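## Task

Pull the white block marked 2, which sits just below the topmost block, out of the tower. Lay it flat on the table at least roughly two block widths away from the tower. The remaining tower must stay in place, with the top block lying flat and centred on it. When finished, both blocks must be supported by what lies beneath them rather than by the robot, the hands must have released them, and the arms must be moved away.

## Robot and tools

Robot: two six-joint arms, left_arm and right_arm. right_arm carries a right hand and left_arm its mirror-image left hand. Each hand has index, middle and ring fingers plus a thumb, driven by 16 motors. Arm bases in the scene frame: left_arm at (-0.052, +0.369, 0) m, right_arm at (-0.025, -0.432, 0) m.

Scene frame: origin at table-top height, halfway between the arms; +z up, +x away from the robot over the table, left_arm on the +y side. Reported hand positions (m), quaternions (wxyz) and velocities use this frame. Pose offsets in commands instead use the current Hand target's own axes. Hand-point axes (right hand): +z runs along the straightened fingers toward the tips; +x runs across the palm away from the thumb (on the left hand +x points toward the thumb); the palm face sits at y = -0.062 m. The fingers reach about 0.12 m past the hand point. A rigid mast near the wrist on the palm side can collide with things.

The 48-number row (all values in [-1, 1]) covers both arms in one list: left_arm dx, dy, dz, rx, ry, rz, then 16 left hand goals, then left current_limit and speed; after that the same 24 numbers for right_arm. The six pose numbers are an offset, not a pose. They count from that arm's Hand target as it stood when the action or move began, along that target's own axes. 1.0 equals 0.6 m of travel or 180 degrees of turn; rx, ry, rz form one rotation vector. All zeros re-commands the current Hand target. Repeating an offset moves the arm again. The controller limits the commanded orientation to 32 degrees from the measured one per step.

Hand numbers are absolute goals, scaled between each hinge's stops. Order: index_mcp, index_abd, index_pip, index_dip, middle_mcp, middle_abd, middle_pip, middle_dip, ring_mcp, ring_abd, ring_pip, ring_dip, thumb_cmc, thumb_axl, thumb_mcp, thumb_ipl. Moving toward -1 bends the hinge (curls fingers toward the palm, swings the thumb in front of the palm). Values at which each hinge is straight: _mcp 0.75, _abd 0.00, _pip 0.58, _dip 0.70, thumb_cmc 0.71, thumb_axl 0.68, thumb_mcp 0.23, thumb_ipl 0.17. A zero is a real goal. To keep a hand unchanged, send back its hand_goal, hand_current_limit and hand_speed. current_limit maps -1..+1 to 0..550 mA. speed sets the hinge rate to (speed+1)/2 of 8.5 rad/s. These start at +0.4 and -0.6, and the last values sent remain in force.

Tools:
- execute_actions(actions, cameras): actions is a list of actions; each action holds up to 15 rows, one row per 1/30 s step. A short action repeats its final row until 15 steps are done. Every row offsets from the start-of-action Hand target. An empty list returns a status with all camera images.
- move(target, speed, blend, stop_force, zero, blocking, cameras): straight-line hand paths. target is one 48-number row or up to 15 rows; every row is an offset from the same starting Hand targets. speed: m/s, 0.002 to 3.6, default 0.25; one value, or one per target. blend: corner rounding in m, 0 meaning stop at each point. stop_force: 3 to 120 N, one value for both arms; a path ends when the wrist sensor feels that much push against the motion. Do not rely on it for light or tipping objects, or when the hand turns, and omit it when pulling away from a contact. zero (default true) re-zeros the sensor just before the move. blocking=false returns after about 0.5 s and cannot be combined with stop_force. Result line "move:" reports done, off_target, moving, held or fault, plus limits=paced (pose clipped) or limits=held (steps withheld). A path does not avoid obstacles or the other arm.
- wait(seconds 0 to 10, cameras): holds the last commands.
- stop(cameras): brakes a running move.
- zoom_image(camera, region [x0, y0, x1, y1] in pixels, at most 504 by 504): enlarges part of the latest image.
- zero_wrist_force(arm): tares that arm's wrist sensor.
- finished_scene(scene): ends the current scene; pass that scene's number.

Cameras: cam_high, cam_low, cam_left_wrist, cam_right_wrist, each 672x504. Calibration is provided and is accurate to a few millimetres near image centre.

Results: Hand target (the commanded pose that the next offset starts from; the hand often settles slightly short of it), end_effector_position and quat, joint positions and torques, and Wrist force/torque in the end effector's axes, plus a line with the peak force since the last report. Per motor: hand_goal, hand_measured, hand_current_ma, and hand_state (moving, goal, blocked or overload).

Avoid the following. Arms are stiff: commanding even slightly beyond a firm contact, or hitting something fast, can cause a torque fault or a force fault (roughly 150 N), which stops the arm for 10 s. A finger motor held at 495 mA or more for 5 s shuts down for 10 s, so lower current_limit once a grip is secure. Motors above 70 °C trigger MOTOR HOT, and at 85 °C the arm brakes. Arms must not press or hit each other, and neither hand should grip the other. Do not pass a hand near its own base. Do not drop blocks, release a moving block, or let anything fall off the table. Approach slowly, pull the block out without disturbing the top block, set it down gently, open the hand, then withdraw.

Each tool is called after ">>>" by a JSON object that holds its "op" and its "data", one argument or row to a line.

## Session

>>> {"op": "execute_actions", "data": {
  "actions": []
}}

Scene clock: 0.00 s.
left_arm: end_effector_position=(+0.1516, +0.0122, +0.3883) hand_goal=(+0.754, +0.000, +0.576, +0.696, +0.754, +0.000, +0.576, +0.696, +0.754, +0.000, +0.576, +0.696, +0.714, +0.678, +0.226, +0.168) hand_measured=(+0.754, +0.000, +0.576, +0.696, +0.754, +0.000, +0.576, +0.696, +0.754, +0.000, +0.576, +0.696, +0.714, +0.678, +0.226, +0.168) hand_current_ma=(+0, +0, +0, +0, +0, +0, +0, +0, +0, +0, +0, +0, +0, +0, +0, +0) hand_state=(goal, goal, goal, goal, goal, goal, goal, goal, goal, goal, goal, goal, goal, goal, goal, goal) hand_current_limit=0.40 hand_speed=-0.60 end_effector_quat_wxyz=(+0.563, +0.783, -0.224, +0.140) | right_arm: end_effector_position=(+0.1265, -0.3819, +0.2406) hand_goal=(+0.754, +0.000, +0.576, +0.696, +0.754, +0.000, +0.576, +0.696, +0.754, +0.000, +0.576, +0.696, +0.714, +0.678, +0.226, +0.168) hand_measured=(+0.754, +0.000, +0.576, +0.696, +0.754, +0.000, +0.576, +0.696, +0.754, +0.000, +0.576, +0.696, +0.714, +0.678, +0.226, +0.168) hand_current_ma=(+0, +0, +0, +0, +0, +0, +0, +0, +0, +0, +0, +0, +0, +0, +0, +0) hand_state=(goal, goal, goal, goal, goal, goal, goal, goal, goal, goal, goal, goal, goal, goal, goal, goal) hand_current_limit=0.40 hand_speed=-0.60 end_effector_quat_wxyz=(+0.041, +0.790, -0.592, -0.157)
Joint positions: left_arm=[3.231 -0.938 -2.433 -1.68 0.353 -3.831] | right_arm=[-0.327 -2.077 2.256 -1.424 -1.564 2.489]
Joint velocities: within noise
Joint torques (N m): no reading
Wrist force (N): no reading
Wrist torque (N m): no reading
Wrist force, peak (N): no reading
Hand target: left_arm +0.1516, +0.0122, +0.3883; +0.563, +0.783, -0.224, +0.140 | right_arm +0.1265, -0.3819, +0.2406; +0.041, +0.790, -0.592, -0.157

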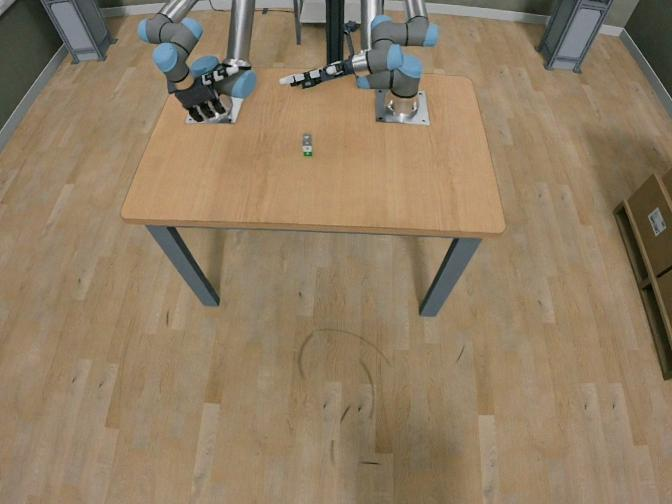

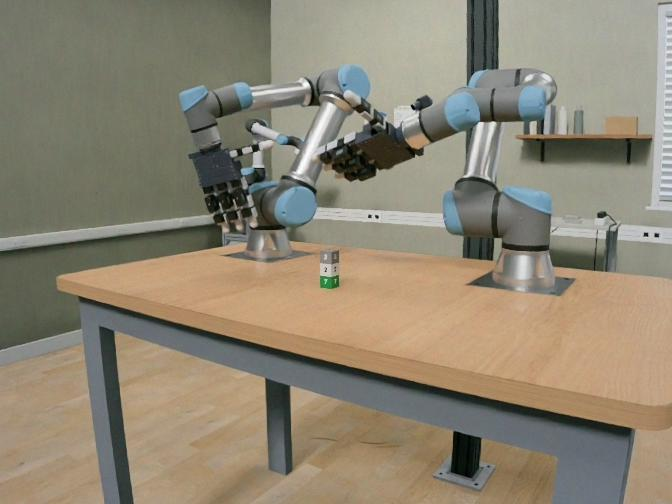

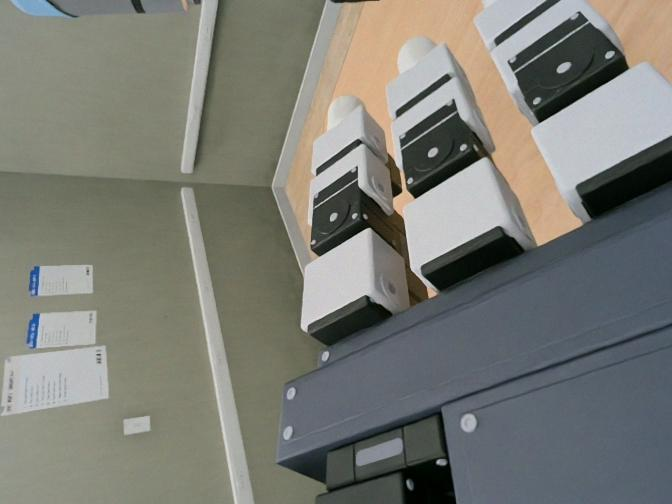

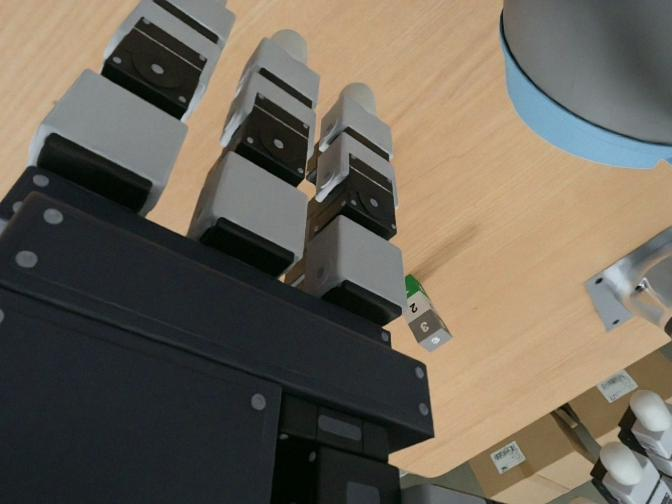

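>>> {"op": "zoom_image", "data": {
  "camera": "cam_low",
  "region": [290, 230, 370, 310]
}}

>>> {"op": "zoom_image", "data": {
  "camera": "cam_high",
  "region": [270, 110, 350, 170]
}}

>>> {"op": "zoom_image", "data": {
  "camera": "cam_right_wrist",
  "region": [380, 250, 480, 360]
}}

Scaled by 6.300 from the camera's 672x504 image, which has a finer 960x720 frame.

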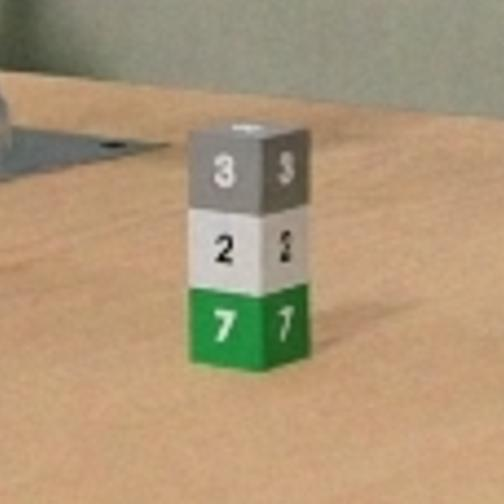

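Scaled by 6.300 from the camera's 672x504 image, which has a finer 960x720 frame.

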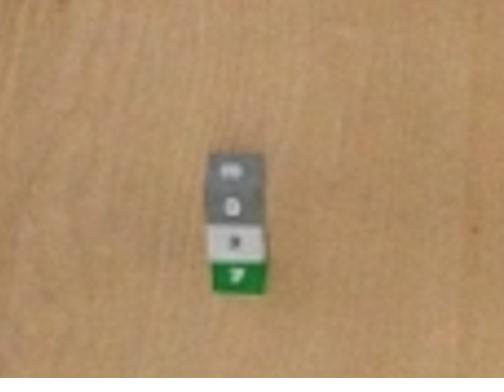

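Scaled by 4.582 from the camera's 672x504 image, which has a finer 960x720 frame.

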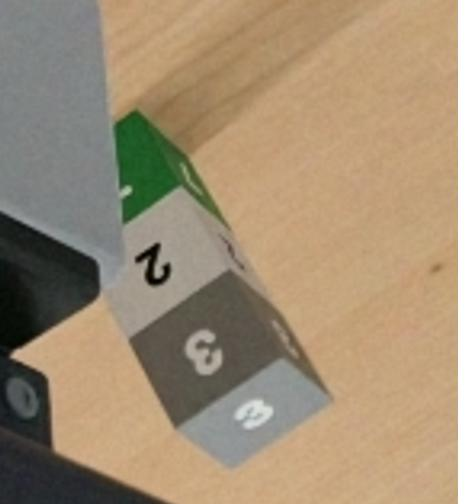

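>>> {"op": "move", "data": {
  "target": [-0.0575,0.0903,-0.3665,0,0,0,0.754,0,0.576,0.696,0.754,0,0.576,0.696,0.754,0,0.576,0.696,0.714,0.678,0.226,0.168,0.4,-0.6,-0.1835,-0.222,-0.160,0.424,-0.214,-0.408,-0.342,-0.117,0.576,0.696,-0.342,0.117,0.576,0.696,0.754,0,0.576,0.696,-0.657,0.678,0.0,0.438,0.4,-0.6],
  "speed": 0.3,
  "cameras": ["all"]
}}

Scene clock: 234.30 s.
left_arm: end_effector_position=(+0.1017, +0.2123, +0.4881) hand_goal=(+0.754, +0.000, +0.576, +0.696, +0.754, +0.000, +0.576, +0.696, +0.754, +0.000, +0.576, +0.696, +0.714, +0.678, +0.226, +0.168) hand_measured=(+0.760, +0.000, +0.576, +0.696, +0.760, +0.000, +0.576, +0.696, +0.760, +0.000, +0.576, +0.696, +0.720, +0.678, +0.226, +0.168) hand_current_ma=(+22, +0, +2, +0, +20, +0, +2, +0, +24, +0, +2, +0, +22, -3, -1, -1) hand_state=(goal, goal, goal, goal, goal, goal, goal, goal, goal, goal, goal, goal, goal, goal, goal, goal) hand_current_limit=0.40 hand_speed=-0.60 end_effector_quat_wxyz=(+0.563, +0.783, -0.224, +0.140) | right_arm: end_effector_position=(+0.2501, -0.2497, +0.3202) hand_goal=(-0.342, -0.116, +0.576, +0.696, -0.342, +0.118, +0.576, +0.696, +0.754, +0.000, +0.576, +0.696, -0.656, +0.678, +0.000, +0.438) hand_measured=(-0.342, -0.096, +0.576, +0.696, -0.342, +0.094, +0.576, +0.696, +0.748, +0.000, +0.576, +0.696, -0.658, +0.678, -0.002, +0.436) hand_current_ma=(+0, +5, +0, +0, +0, -7, +0, +0, -1, +0, +0, +0, +0, +0, +0, +0) hand_state=(goal, blocked, goal, goal, goal, blocked, goal, goal, goal, goal, goal, goal, goal, goal, goal, goal) hand_current_limit=0.40 hand_speed=-0.60 end_effector_quat_wxyz=(-0.676, +0.737, +0.001, +0.000) end_effector_velocity=(+0.001, +0.000, +0.000) end_effector_angular_velocity=(+0.000, -0.005, -0.001)
Joint positions: left_arm=[4.29 -0.902 -2.034 -2.99 1.204 -2.752] | right_arm=[-0.549 -1.896 2.003 -0.262 -0.596 0.128]
Joint velocities: left_arm=[within noise] | right_arm=[-0.001 0 0 0 0.001 -0.005]
Joint torques (N m): left_arm=[-1.11 2.58 6.84 1.2 -1.35 -1.6] | right_arm=[-12.84 -7.09 -11.9 2.37 2.4 -1.98]
Wrist force (N): left_arm=[-0.2 0.2 0.2] | right_arm=[0.1 0.6 -0.8]
Wrist torque (N m): left_arm=[0.02 0.03 0.01] | right_arm=[0.02 -0.03 0.14]
Wrist force, peak (N): left_arm=[-0.2 0.0 0.6] | right_arm=[0.0 0.5 -1.1]
Hand target: left_arm +0.1017, +0.2123, +0.4881; +0.563, +0.783, -0.224, +0.140 | right_arm +0.2501, -0.2497, +0.3202; -0.676, +0.737, +0.000, +0.000
Off the commanded pose: left_arm 0.000 m, 0 deg | right_arm 0.000 m, 0 deg.
move: done
camera_calibration:
cam_left_wrist: T_world_to_cam=[[-0.319484, 0.304819, -0.897227, 0.377668], [0.674102, 0.738558, 0.0108805, -0.272716], [0.665971, -0.601346, -0.441436, 0.40076], [0, 0, 0, 1]] pos_world=[0.0376028, 0.327291, 0.518731]
cam_right_wrist: T_world_to_cam=[[-0.784636, -0.0289747, -0.619279, 0.430749], [-0.428166, -0.697084, 0.575108, -0.297433], [-0.448353, 0.716404, 0.534551, 0.238871], [0, 0, 0, 1]] pos_world=[0.317729, -0.365983, 0.310122]

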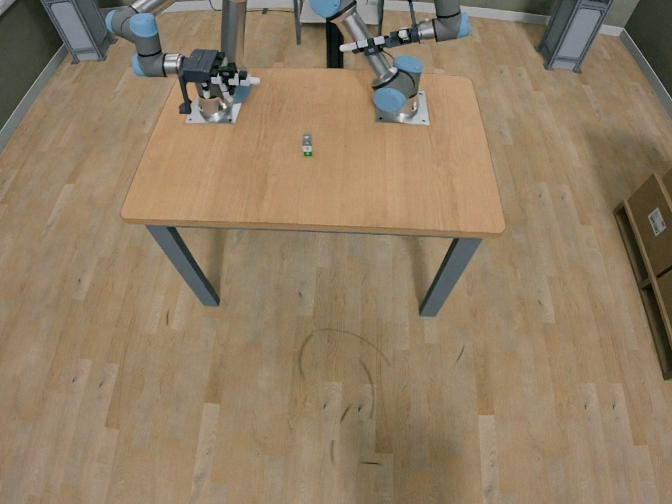

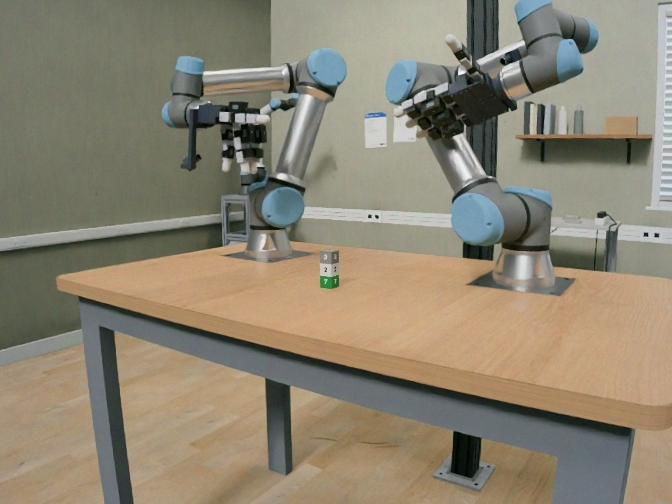

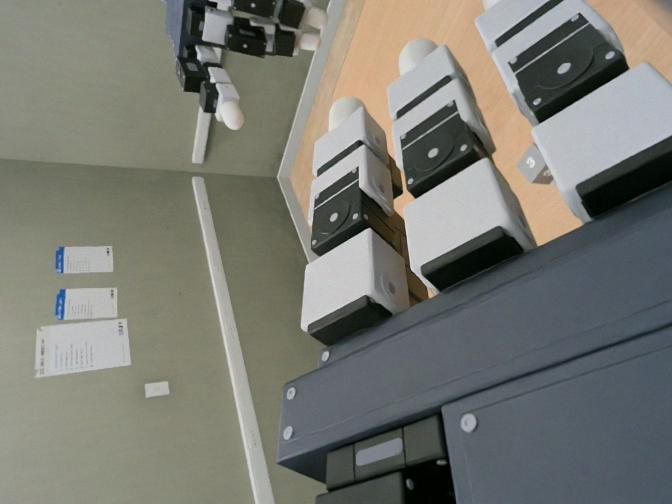

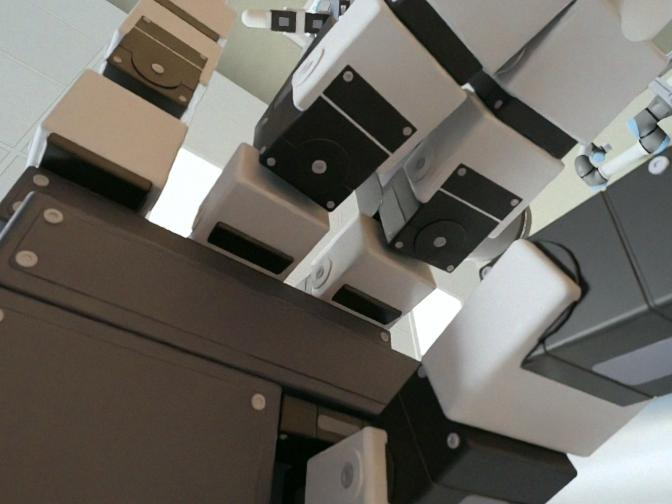

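>>> {"op": "zoom_image", "data": {
  "camera": "cam_low",
  "region": [170, 80, 310, 185]
}}

>>> {"op": "zoom_image", "data": {
  "camera": "cam_low",
  "region": [305, 235, 355, 305]
}}

Scaled by 3.600 from the camera's 672x504 image, which has a finer 960x720 frame.

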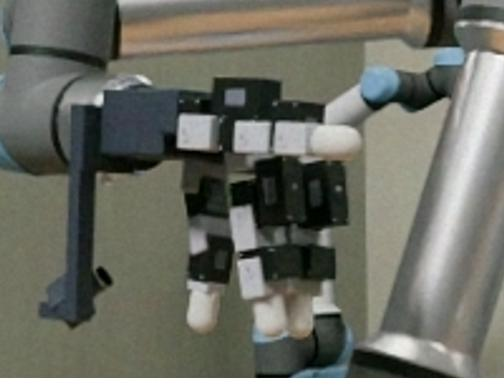

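Scaled by 7.200 from the camera's 672x504 image, which has a finer 960x720 frame.

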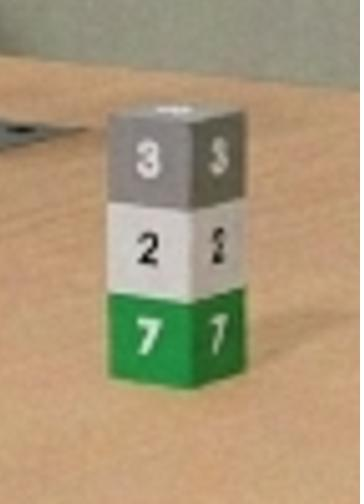

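>>> {"op": "zoom_image", "data": {
  "camera": "cam_high",
  "region": [150, 30, 330, 165]
}}

Scaled by 2.800 from the camera's 672x504 image, which has a finer 960x720 frame.

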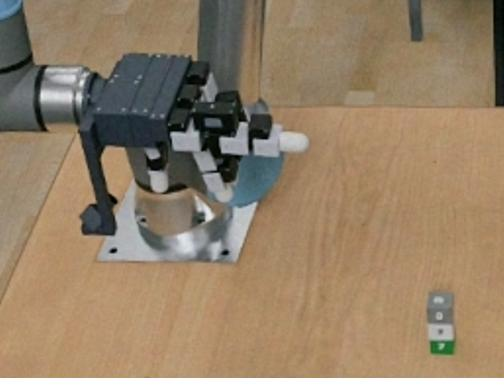

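>>> {"op": "move", "data": {
  "target": [0,0,0,0,0,0,0.754,0,0.576,0.696,0.754,0,0.576,0.696,0.754,0,0.576,0.696,0.714,0.678,0.226,0.168,0.4,-0.6,0.0083,0.1734,0.5037,0,0,0,-0.342,-0.095,0.576,0.696,-0.342,0.095,0.576,0.696,0.754,0,0.576,0.696,-0.657,0.678,0.0,0.438,0.4,-0.6],
  "speed": 0.3,
  "cameras": ["cam_high","cam_low"]
}}

>>> {"op": "zoom_image", "data": {
  "camera": "cam_low",
  "region": [270, 200, 390, 300]
}}

>>> {"op": "zoom_image", "data": {
  "camera": "cam_high",
  "region": [260, 100, 360, 175]
}}

Scene clock: 283.03 s.
left_arm: end_effector_position=(+0.1017, +0.2123, +0.4881) hand_goal=(+0.754, +0.000, +0.576, +0.696, +0.754, +0.000, +0.576, +0.696, +0.754, +0.000, +0.576, +0.696, +0.714, +0.678, +0.226, +0.168) hand_measured=(+0.760, +0.000, +0.576, +0.696, +0.760, +0.000, +0.576, +0.696, +0.760, +0.000, +0.576, +0.696, +0.720, +0.678, +0.226, +0.168) hand_current_ma=(+22, +0, +2, +0, +20, +0, +2, +0, +24, +0, +2, +0, +22, -3, -1, -1) hand_state=(goal, goal, goal, goal, goal, goal, goal, goal, goal, goal, goal, goal, goal, goal, goal, goal) hand_current_limit=0.40 hand_speed=-0.60 end_effector_quat_wxyz=(+0.563, +0.783, -0.224, +0.140) | right_arm: end_effector_position=(+0.2546, +0.0425, +0.1904) hand_goal=(-0.342, -0.094, +0.576, +0.696, -0.342, +0.096, +0.576, +0.696, +0.754, +0.000, +0.576, +0.696, -0.656, +0.678, +0.000, +0.438) hand_measured=(-0.344, -0.090, +0.576, +0.696, -0.344, +0.092, +0.576, +0.696, +0.746, +0.000, +0.576, +0.696, -0.656, +0.678, +0.000, +0.436) hand_current_ma=(+0, +0, +0, +0, +0, +0, +0, +0, -1, +0, +0, +0, +0, +0, +0, +0) hand_state=(goal, goal, goal, goal, goal, goal, goal, goal, goal, goal, goal, goal, goal, goal, goal, goal) hand_current_limit=0.40 hand_speed=-0.60 end_effector_quat_wxyz=(-0.676, +0.737, +0.000, +0.000)
Joint positions: left_arm=[4.291 -0.902 -2.034 -2.99 1.204 -2.752] | right_arm=[0.392 -1.443 1.956 -0.266 0.36 -0.232]
Joint torques (N m): left_arm=[-1.19 0.69 6.94 1.24 1.09 -1.69] | right_arm=[-11.69 -37.25 -20.08 2.14 -3.21 -1.75]
Wrist force (N): left_arm=[-0.3 0.4 0.1] | right_arm=[-0.2 0.5 -0.6]
Wrist torque (N m): left_arm=[0.05 0.05 -0.01] | right_arm=[0.01 0.03 0.10]
Wrist force, peak (N): left_arm=[0.0 0.6 0.1] | right_arm=[0.2 2.5 1.2]
Hand target: left_arm +0.1017, +0.2123, +0.4881; +0.563, +0.783, -0.224, +0.140 | right_arm +0.2547, +0.0424, +0.1905; -0.676, +0.737, +0.000, +0.000
Off the commanded pose: left_arm 0.000 m, 0 deg | right_arm 0.000 m, 0 deg.
move: done
Images, in order (width x height): cam_high 672x504, cam_low 672x504.

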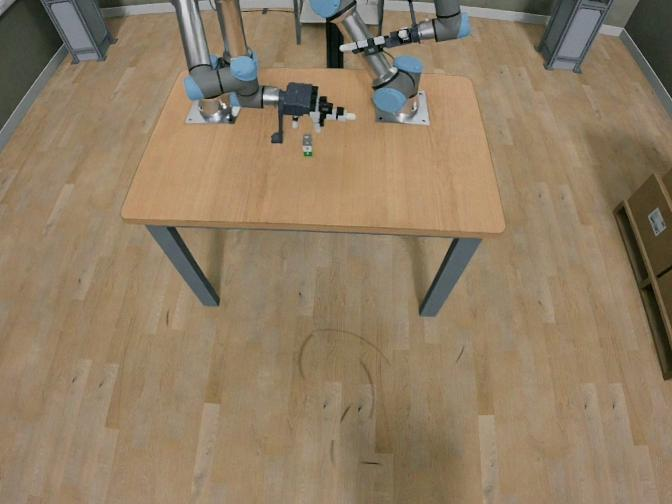

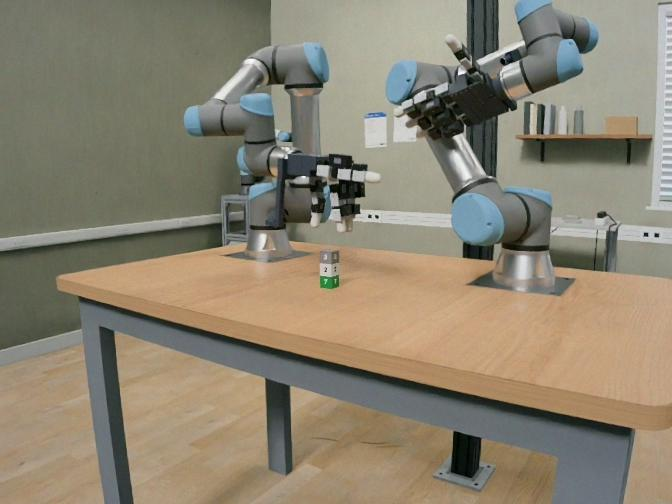

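Scaled by 4.200 from the camera's 672x504 image, which has a finer 960x720 frame.

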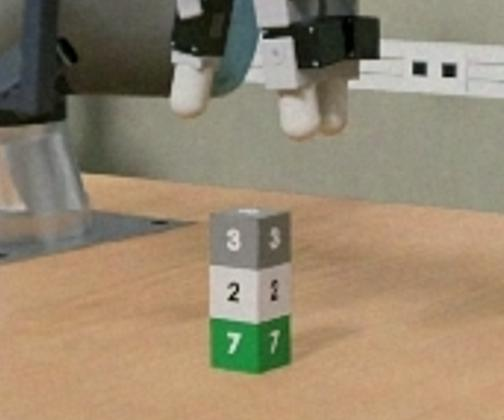

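Scaled by 5.040 from the camera's 672x504 image, which has a finer 960x720 frame.

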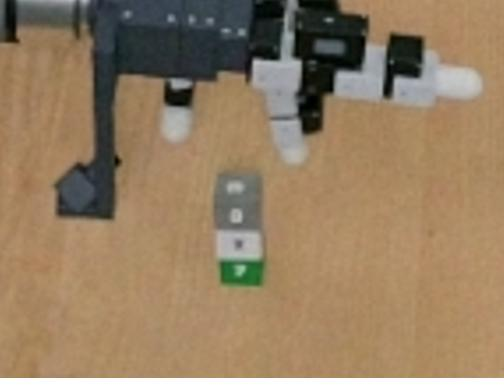

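>>> {"op": "move", "data": {
  "target": [0,0,0,0,0,0,0.754,0,0.576,0.696,0.754,0,0.576,0.696,0.754,0,0.576,0.696,0.714,0.678,0.226,0.168,0.4,-0.6,-0.0025,0.0996,0.0087,0,0,0,-0.342,-0.095,0.576,0.696,-0.342,0.095,0.576,0.696,0.754,0,0.576,0.696,-0.657,0.678,0.0,0.438,0.4,-0.6],
  "speed": 0.15,
  "cameras": ["cam_high","cam_low","cam_left_wrist"]
}}

>>> {"op": "zoom_image", "data": {
  "camera": "cam_low",
  "region": [290, 210, 370, 300]
}}

>>> {"op": "zoom_image", "data": {
  "camera": "cam_high",
  "region": [270, 100, 350, 165]
}}

Scene clock: 320.43 s.
left_arm: end_effector_position=(+0.1017, +0.2123, +0.4881) hand_goal=(+0.754, +0.000, +0.576, +0.696, +0.754, +0.000, +0.576, +0.696, +0.754, +0.000, +0.576, +0.696, +0.714, +0.678, +0.226, +0.168) hand_measured=(+0.760, +0.000, +0.576, +0.696, +0.760, +0.000, +0.576, +0.696, +0.760, +0.000, +0.576, +0.696, +0.720, +0.678, +0.226, +0.168) hand_current_ma=(+22, +0, +2, +0, +20, +0, +2, +0, +24, +0, +2, +0, +22, -3, -1, -1) hand_state=(goal, goal, goal, goal, goal, goal, goal, goal, goal, goal, goal, goal, goal, goal, goal, goal) hand_current_limit=0.40 hand_speed=-0.60 end_effector_quat_wxyz=(+0.563, +0.783, -0.224, +0.140) | right_arm: end_effector_position=(+0.2532, +0.0425, +0.1305) hand_goal=(-0.342, -0.094, +0.576, +0.696, -0.342, +0.096, +0.576, +0.696, +0.754, +0.000, +0.576, +0.696, -0.656, +0.678, +0.000, +0.438) hand_measured=(-0.344, -0.090, +0.576, +0.696, -0.344, +0.092, +0.576, +0.696, +0.746, +0.000, +0.576, +0.696, -0.656, +0.678, +0.000, +0.436) hand_current_ma=(+0, +0, +0, +0, +0, +0, +0, +0, -1, +0, +0, +0, +0, +0, +0, +0) hand_state=(goal, goal, goal, goal, goal, goal, goal, goal, goal, goal, goal, goal, goal, goal, goal, goal) hand_current_limit=0.40 hand_speed=-0.60 end_effector_quat_wxyz=(-0.676, +0.737, +0.000, +0.000)
Joint positions: left_arm=[4.291 -0.902 -2.034 -2.99 1.204 -2.752] | right_arm=[0.393 -1.359 2.038 -0.433 0.362 -0.231]
Joint torques (N m): left_arm=[-8.53 -1.45 7.02 1.25 -0.33 -1.66] | right_arm=[9.44 -30.03 -19.03 -0.57 1.48 -1.72]
Wrist force (N): left_arm=[0.1 0.2 -0.1] | right_arm=[-0.3 0.7 -0.8]
Wrist torque (N m): left_arm=[0.04 -0.01 0.04] | right_arm=[0.05 0.04 0.04]
Wrist force, peak (N): left_arm=[0.0 0.7 0.2] | right_arm=[-0.2 2.1 -0.5]
Hand target: left_arm +0.1017, +0.2123, +0.4881; +0.563, +0.783, -0.224, +0.140 | right_arm +0.2532, +0.0425, +0.1305; -0.676, +0.737, +0.000, +0.000
Off the commanded pose: left_arm 0.000 m, 0 deg | right_arm 0.000 m, 0 deg.
move: done
camera_calibration:
cam_left_wrist: T_world_to_cam=[[-0.31952, 0.304897, -0.897187, 0.377624], [0.674113, 0.738548, 0.0109103, -0.272728], [0.665942, -0.601319, -0.441516, 0.400794], [0, 0, 0, 1]] pos_world=[0.0376027, 0.327291, 0.518732]
Images, in order (width x height): cam_high 672x504, cam_low 672x504, cam_left_wrist 672x504.

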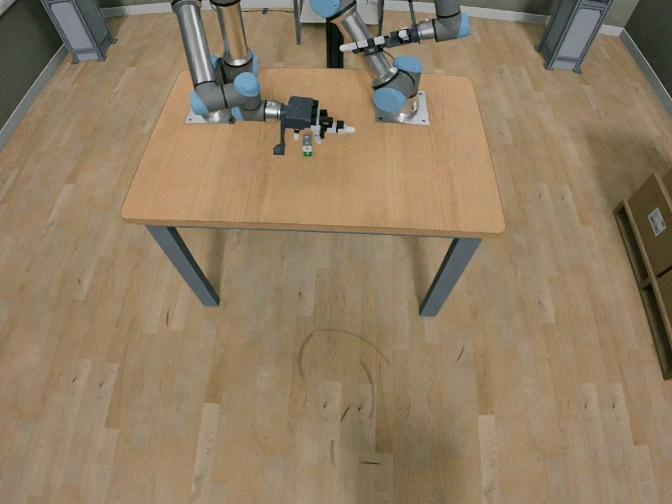

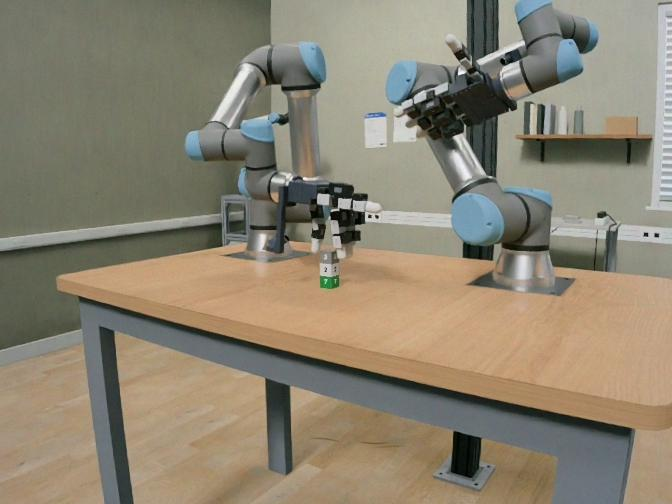

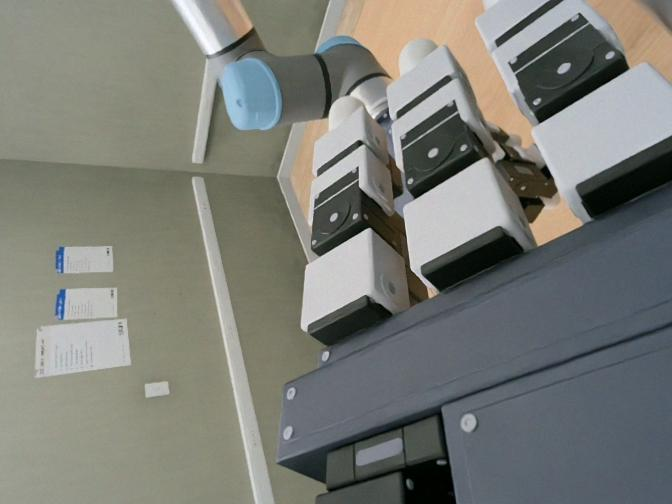

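Scaled by 5.600 from the camera's 672x504 image, which has a finer 960x720 frame.

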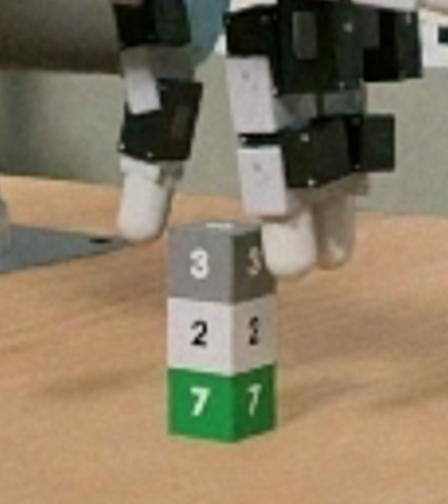

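Scaled by 6.300 from the camera's 672x504 image, which has a finer 960x720 frame.

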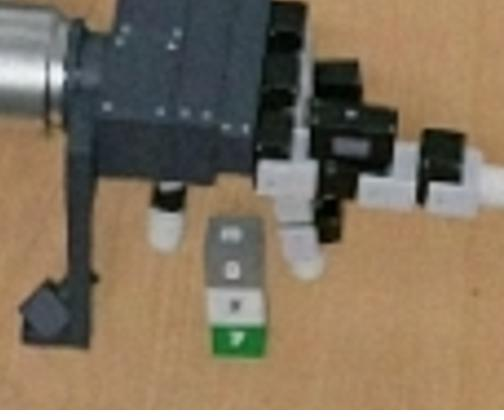

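>>> {"op": "zoom_image", "data": {
  "camera": "cam_high",
  "region": [290, 125, 325, 160]
}}

>>> {"op": "zoom_image", "data": {
  "camera": "cam_low",
  "region": [305, 235, 360, 290]
}}

Scaled by 14.400 from the camera's 672x504 image, which has a finer 960x720 frame.

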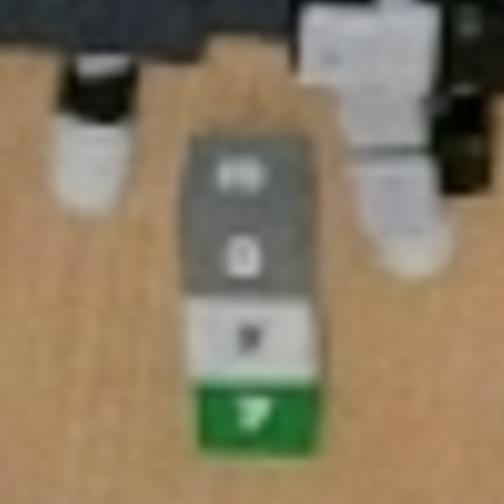

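Scaled by 9.164 from the camera's 672x504 image, which has a finer 960x720 frame.

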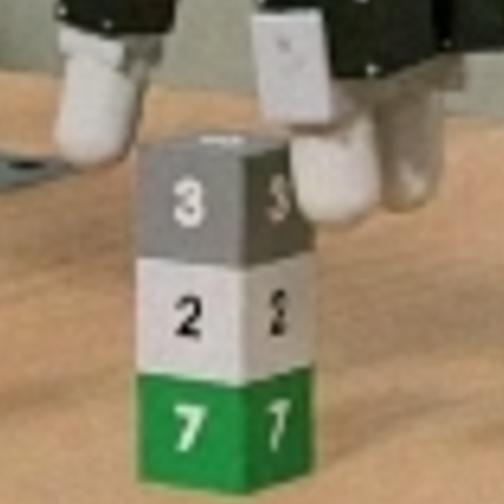

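>>> {"op": "move", "data": {
  "target": [0,0,0,0,0,0,0.754,0,0.576,0.696,0.754,0,0.576,0.696,0.754,0,0.576,0.696,0.714,0.678,0.226,0.168,0.4,-0.6,-0.0083,0.0639,0.0056,0,0,0,-0.342,-0.095,0.576,0.696,-0.342,0.095,0.576,0.696,0.754,0,0.576,0.696,-0.657,0.678,0.0,0.438,0.4,-0.6],
  "speed": 0.1,
  "cameras": ["cam_high","cam_low"]
}}

>>> {"op": "zoom_image", "data": {
  "camera": "cam_high",
  "region": [290, 125, 325, 160]
}}

>>> {"op": "zoom_image", "data": {
  "camera": "cam_low",
  "region": [305, 235, 360, 290]
}}

Scene clock: 351.50 s.
left_arm: end_effector_position=(+0.1017, +0.2123, +0.4881) hand_goal=(+0.754, +0.000, +0.576, +0.696, +0.754, +0.000, +0.576, +0.696, +0.754, +0.000, +0.576, +0.696, +0.714, +0.678, +0.226, +0.168) hand_measured=(+0.760, +0.000, +0.576, +0.696, +0.760, +0.000, +0.576, +0.696, +0.760, +0.000, +0.576, +0.696, +0.720, +0.678, +0.226, +0.168) hand_current_ma=(+22, +0, +2, +0, +20, +0, +2, +0, +24, +0, +2, +0, +22, -3, -1, -1) hand_state=(goal, goal, goal, goal, goal, goal, goal, goal, goal, goal, goal, goal, goal, goal, goal, goal) hand_current_limit=0.40 hand_speed=-0.60 end_effector_quat_wxyz=(+0.563, +0.783, -0.224, +0.140) | right_arm: end_effector_position=(+0.2482, +0.0425, +0.0920) hand_goal=(-0.342, -0.094, +0.576, +0.696, -0.342, +0.096, +0.576, +0.696, +0.754, +0.000, +0.576, +0.696, -0.656, +0.678, +0.000, +0.438) hand_measured=(-0.344, -0.090, +0.576, +0.696, -0.344, +0.092, +0.576, +0.696, +0.746, +0.000, +0.576, +0.696, -0.656, +0.678, +0.000, +0.436) hand_current_ma=(+0, +0, +0, +0, +0, +0, +0, +0, -1, +0, +0, +0, +0, +0, +0, +0) hand_state=(goal, goal, goal, goal, goal, goal, goal, goal, goal, goal, goal, goal, goal, goal, goal, goal) hand_current_limit=0.40 hand_speed=-0.60 end_effector_quat_wxyz=(-0.676, +0.737, +0.000, -0.001)
Joint positions: left_arm=[4.291 -0.902 -2.034 -2.99 1.204 -2.752] | right_arm=[0.398 -1.299 2.089 -0.547 0.367 -0.227]
Joint torques (N m): left_arm=[-8.33 -3.71 6.5 1.18 -2.04 -1.66] | right_arm=[-0.74 -37.03 -21.01 0.82 0.17 -1.46]
Wrist force (N): left_arm=[-0.1 0.4 0.2] | right_arm=[0.1 0.9 -0.8]
Wrist torque (N m): left_arm=[0.03 0.01 0.01] | right_arm=[0.08 -0.01 0.05]
Wrist force, peak (N): left_arm=[-0.1 0.2 0.7] | right_arm=[-0.2 1.8 -0.7]
Hand target: left_arm +0.1017, +0.2123, +0.4881; +0.563, +0.783, -0.224, +0.140 | right_arm +0.2482, +0.0425, +0.0920; -0.676, +0.737, +0.000, +0.000
Off the commanded pose: left_arm 0.000 m, 0 deg | right_arm 0.000 m, 0 deg.
move: done
Images, in order (width x height): cam_high 672x504, cam_low 672x504.

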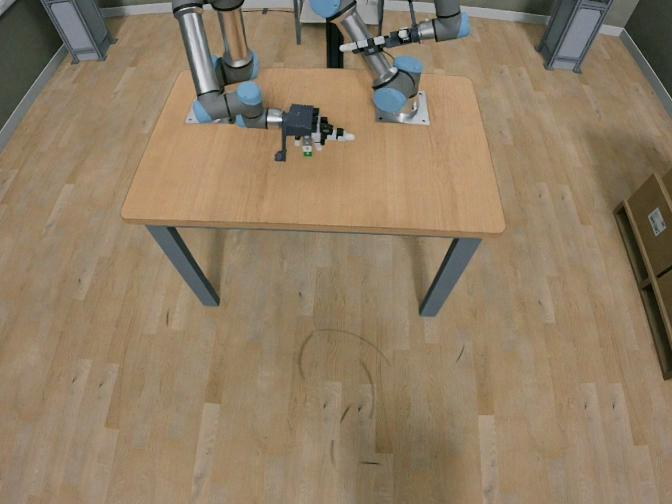

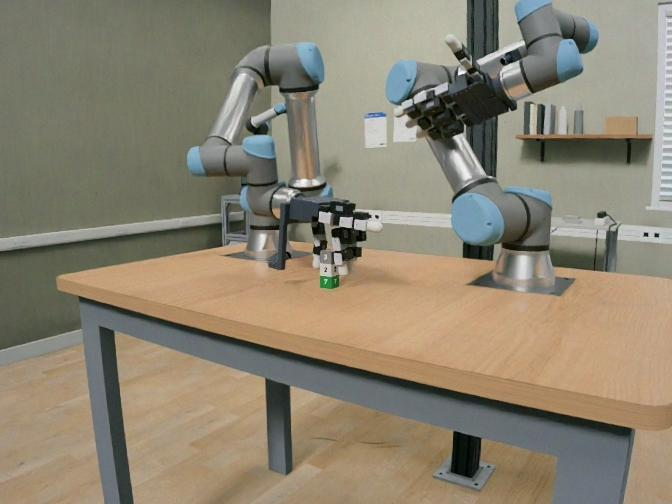

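Scaled by 14.400 from the camera's 672x504 image, which has a finer 960x720 frame.

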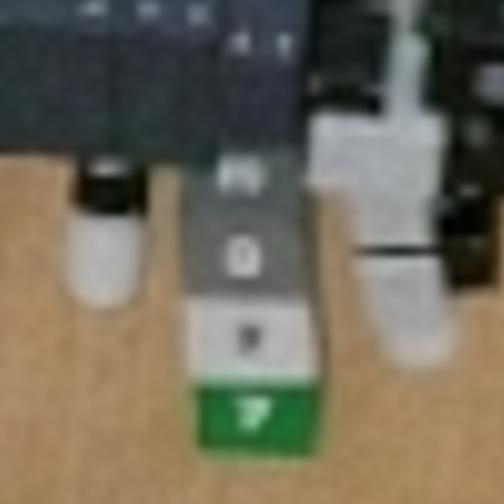

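Scaled by 9.164 from the camera's 672x504 image, which has a finer 960x720 frame.

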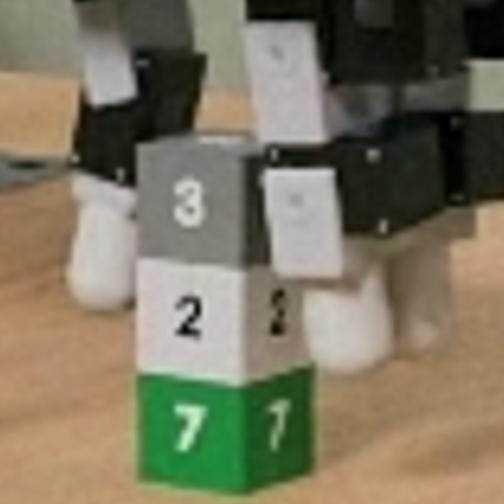

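>>> {"op": "move", "data": {
  "target": [0,0,0,0,0,0,0.754,0,0.576,0.696,0.754,0,0.576,0.696,0.754,0,0.576,0.696,0.714,0.678,0.226,0.168,0.4,-0.6,0,0,0,0,0,0,-0.425,-0.095,0.576,0.696,-0.425,0.095,0.576,0.696,0.754,0,0.576,0.696,-0.657,0.678,-0.10,0.438,0.2,-0.9],
  "speed": 0.1,
  "cameras": ["cam_high","cam_low"]
}}

>>> {"op": "zoom_image", "data": {
  "camera": "cam_high",
  "region": [290, 125, 325, 160]
}}

>>> {"op": "zoom_image", "data": {
  "camera": "cam_low",
  "region": [305, 235, 360, 290]
}}

Scene clock: 366.60 s.
left_arm: end_effector_position=(+0.1017, +0.2123, +0.4881) hand_goal=(+0.754, +0.000, +0.576, +0.696, +0.754, +0.000, +0.576, +0.696, +0.754, +0.000, +0.576, +0.696, +0.714, +0.678, +0.226, +0.168) hand_measured=(+0.760, +0.000, +0.576, +0.696, +0.760, +0.000, +0.576, +0.696, +0.760, +0.000, +0.576, +0.696, +0.720, +0.678, +0.226, +0.168) hand_current_ma=(+22, +0, +2, +0, +20, +0, +2, +0, +24, +0, +2, +0, +22, -3, -1, -1) hand_state=(goal, goal, goal, goal, goal, goal, goal, goal, goal, goal, goal, goal, goal, goal, goal, goal) hand_current_limit=0.40 hand_speed=-0.60 end_effector_quat_wxyz=(+0.563, +0.783, -0.224, +0.140) | right_arm: end_effector_position=(+0.2482, +0.0425, +0.0920) hand_goal=(-0.424, -0.094, +0.576, +0.696, -0.424, +0.096, +0.576, +0.696, +0.754, +0.000, +0.576, +0.696, -0.656, +0.678, -0.100, +0.438) hand_measured=(-0.422, -0.090, +0.576, +0.696, -0.422, +0.092, +0.576, +0.696, +0.746, +0.000, +0.576, +0.696, -0.656, +0.678, -0.094, +0.436) hand_current_ma=(+0, +0, +0, +0, +0, +0, +0, +0, -1, +0, +0, +0, +0, +0, +1, +0) hand_state=(goal, goal, goal, goal, goal, goal, goal, goal, goal, goal, goal, goal, goal, goal, goal, goal) hand_current_limit=0.20 hand_speed=-0.90 end_effector_quat_wxyz=(-0.676, +0.737, +0.001, +0.000)
Joint positions: left_arm=[4.291 -0.902 -2.034 -2.99 1.204 -2.752] | right_arm=[0.398 -1.299 2.089 -0.547 0.367 -0.227]
Joint torques (N m): left_arm=[-8.33 -5.89 7.36 1.19 -2.18 -1.56] | right_arm=[-10.43 -40.35 -21.05 -0.14 -2.4 -1.59]
Wrist force (N): left_arm=[0.0 0.1 0.2] | right_arm=[-0.2 0.3 -0.9]
Wrist torque (N m): left_arm=[0.00 0.01 0.03] | right_arm=[0.01 0.03 0.02]
Wrist force, peak (N): left_arm=[-0.1 0.5 0.4] | right_arm=[-0.4 0.9 -0.9]
Hand target: left_arm +0.1017, +0.2123, +0.4881; +0.563, +0.783, -0.224, +0.140 | right_arm +0.2482, +0.0425, +0.0920; -0.676, +0.737, +0.000, +0.000
Off the commanded pose: left_arm 0.000 m, 0 deg | right_arm 0.000 m, 0 deg.
move: done
Images, in order (width x height): cam_high 672x504, cam_low 672x504.

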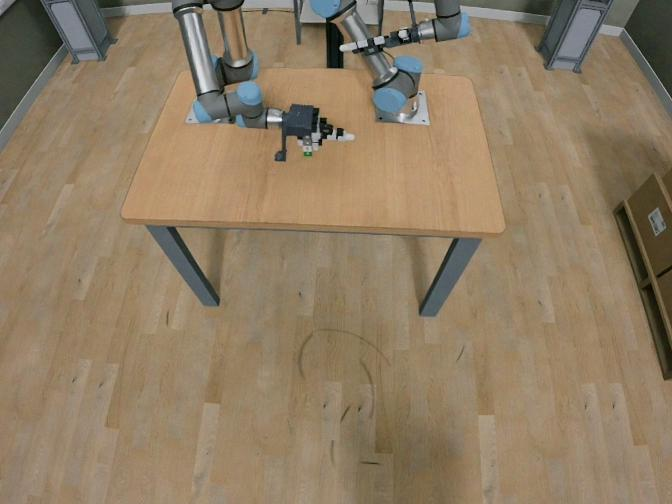

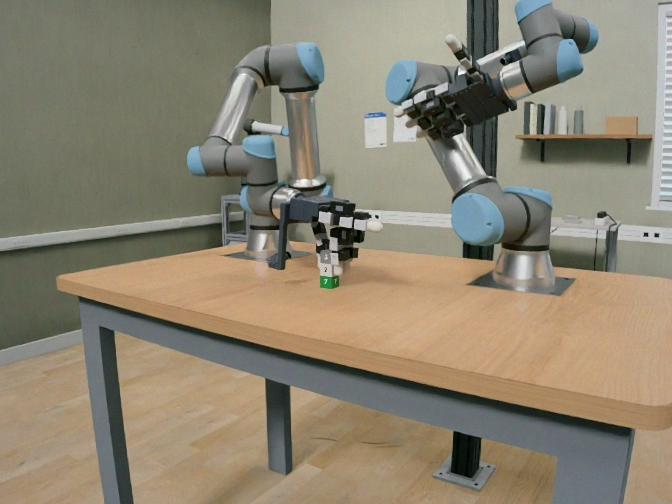

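Scaled by 14.400 from the camera's 672x504 image, which has a finer 960x720 frame.

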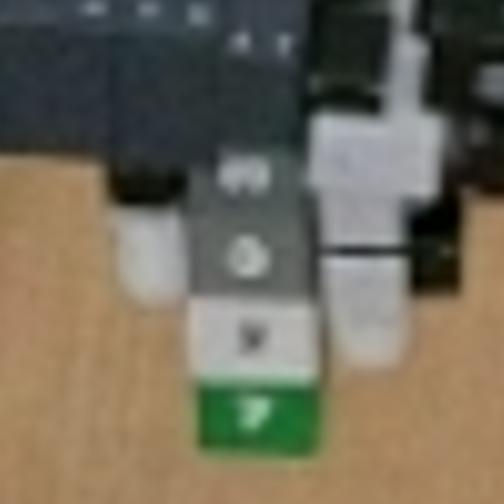

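Scaled by 9.164 from the camera's 672x504 image, which has a finer 960x720 frame.

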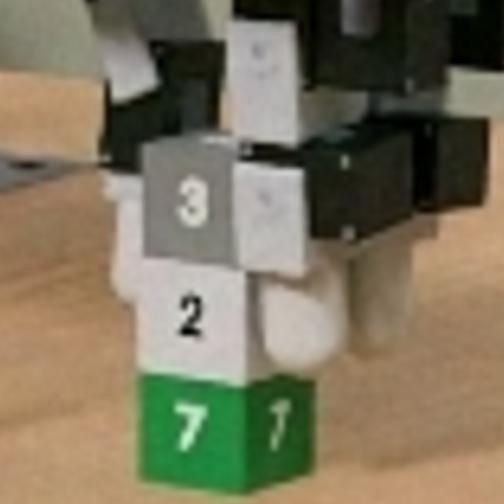

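>>> {"op": "move", "data": {
  "target": [0,0,0,0,0,0,0.754,0,0.576,0.696,0.754,0,0.576,0.696,0.754,0,0.576,0.696,0.714,0.678,0.226,0.168,0.4,-0.6,0,0,0,0,0,0,-0.418,-0.095,0.576,0.580,-0.418,0.095,0.576,0.580,0.754,0,0.576,0.696,-0.657,0.678,-0.067,0.351,0.2,-0.9],
  "speed": 0.1,
  "cameras": ["cam_high","cam_low"]
}}

>>> {"op": "zoom_image", "data": {
  "camera": "cam_high",
  "region": [290, 125, 325, 160]
}}

>>> {"op": "zoom_image", "data": {
  "camera": "cam_low",
  "region": [305, 235, 360, 290]
}}

Scene clock: 383.47 s.
left_arm: end_effector_position=(+0.1017, +0.2123, +0.4881) hand_goal=(+0.754, +0.000, +0.576, +0.696, +0.754, +0.000, +0.576, +0.696, +0.754, +0.000, +0.576, +0.696, +0.714, +0.678, +0.226, +0.168) hand_measured=(+0.760, +0.000, +0.576, +0.696, +0.760, +0.000, +0.576, +0.696, +0.760, +0.000, +0.576, +0.696, +0.720, +0.678, +0.226, +0.168) hand_current_ma=(+22, +0, +2, +0, +20, +0, +2, +0, +24, +0, +2, +0, +22, -3, -1, -1) hand_state=(goal, goal, goal, goal, goal, goal, goal, goal, goal, goal, goal, goal, goal, goal, goal, goal) hand_current_limit=0.40 hand_speed=-0.60 end_effector_quat_wxyz=(+0.563, +0.783, -0.224, +0.140) | right_arm: end_effector_position=(+0.2482, +0.0425, +0.0920) hand_goal=(-0.418, -0.094, +0.576, +0.580, -0.418, +0.096, +0.576, +0.580, +0.754, +0.000, +0.576, +0.696, -0.656, +0.678, -0.066, +0.352) hand_measured=(-0.414, -0.090, +0.578, +0.590, -0.414, +0.092, +0.578, +0.588, +0.746, +0.000, +0.576, +0.696, -0.656, +0.678, -0.058, +0.364) hand_current_ma=(+0, +0, +0, +1, +0, +0, +0, +1, -1, +0, +0, +0, +0, +0, +2, +4) hand_state=(goal, goal, goal, goal, goal, goal, goal, goal, goal, goal, goal, goal, goal, goal, goal, goal) hand_current_limit=0.20 hand_speed=-0.90 end_effector_quat_wxyz=(-0.676, +0.737, +0.000, +0.000)
Joint positions: left_arm=[4.291 -0.902 -2.034 -2.99 1.204 -2.752] | right_arm=[0.398 -1.299 2.089 -0.547 0.367 -0.227]
Joint torques (N m): left_arm=[-8.27 -7.95 6.88 1.15 -2.18 -1.48] | right_arm=[-10.09 -37.68 -20.31 1.6 -2.26 -1.08]
Wrist force (N): left_arm=[0.0 0.3 0.1] | right_arm=[-0.2 0.6 -0.5]
Wrist torque (N m): left_arm=[0.03 0.00 0.02] | right_arm=[0.00 0.01 0.04]
Wrist force, peak (N): left_arm=[0.1 0.7 0.0] | right_arm=[0.0 0.9 -0.8]
Hand target: left_arm +0.1017, +0.2123, +0.4881; +0.563, +0.783, -0.224, +0.140 | right_arm +0.2482, +0.0425, +0.0920; -0.676, +0.737, +0.000, +0.000
Off the commanded pose: left_arm 0.000 m, 0 deg | right_arm 0.000 m, 0 deg.
move: done
Images, in order (width x height): cam_high 672x504, cam_low 672x504.

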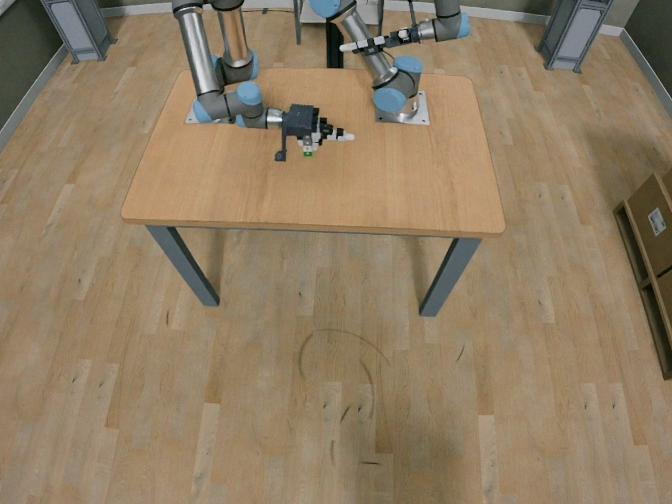

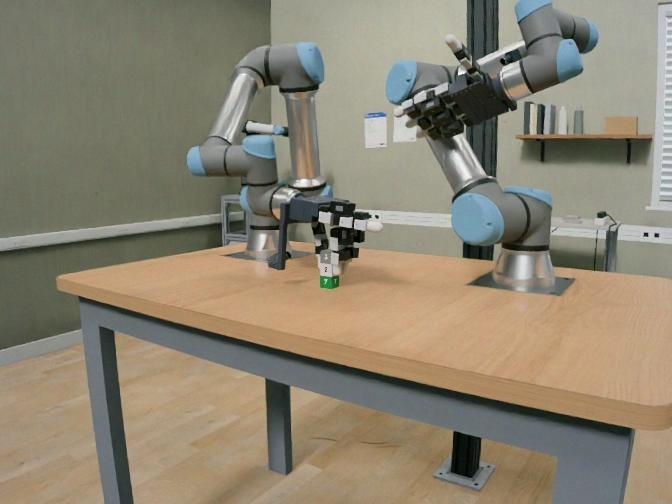

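Scaled by 14.400 from the camera's 672x504 image, which has a finer 960x720 frame.

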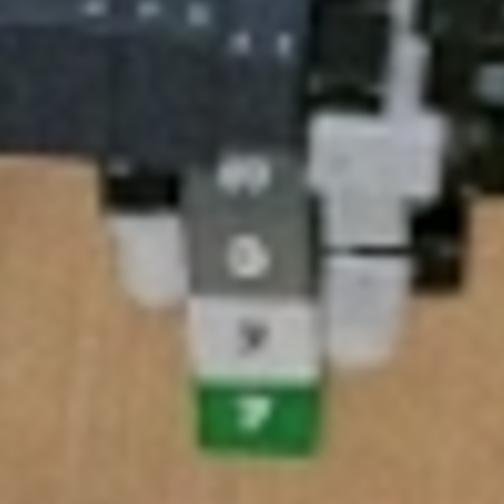

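Scaled by 9.164 from the camera's 672x504 image, which has a finer 960x720 frame.

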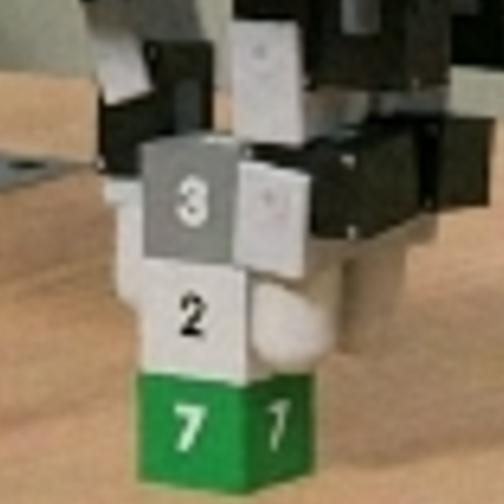

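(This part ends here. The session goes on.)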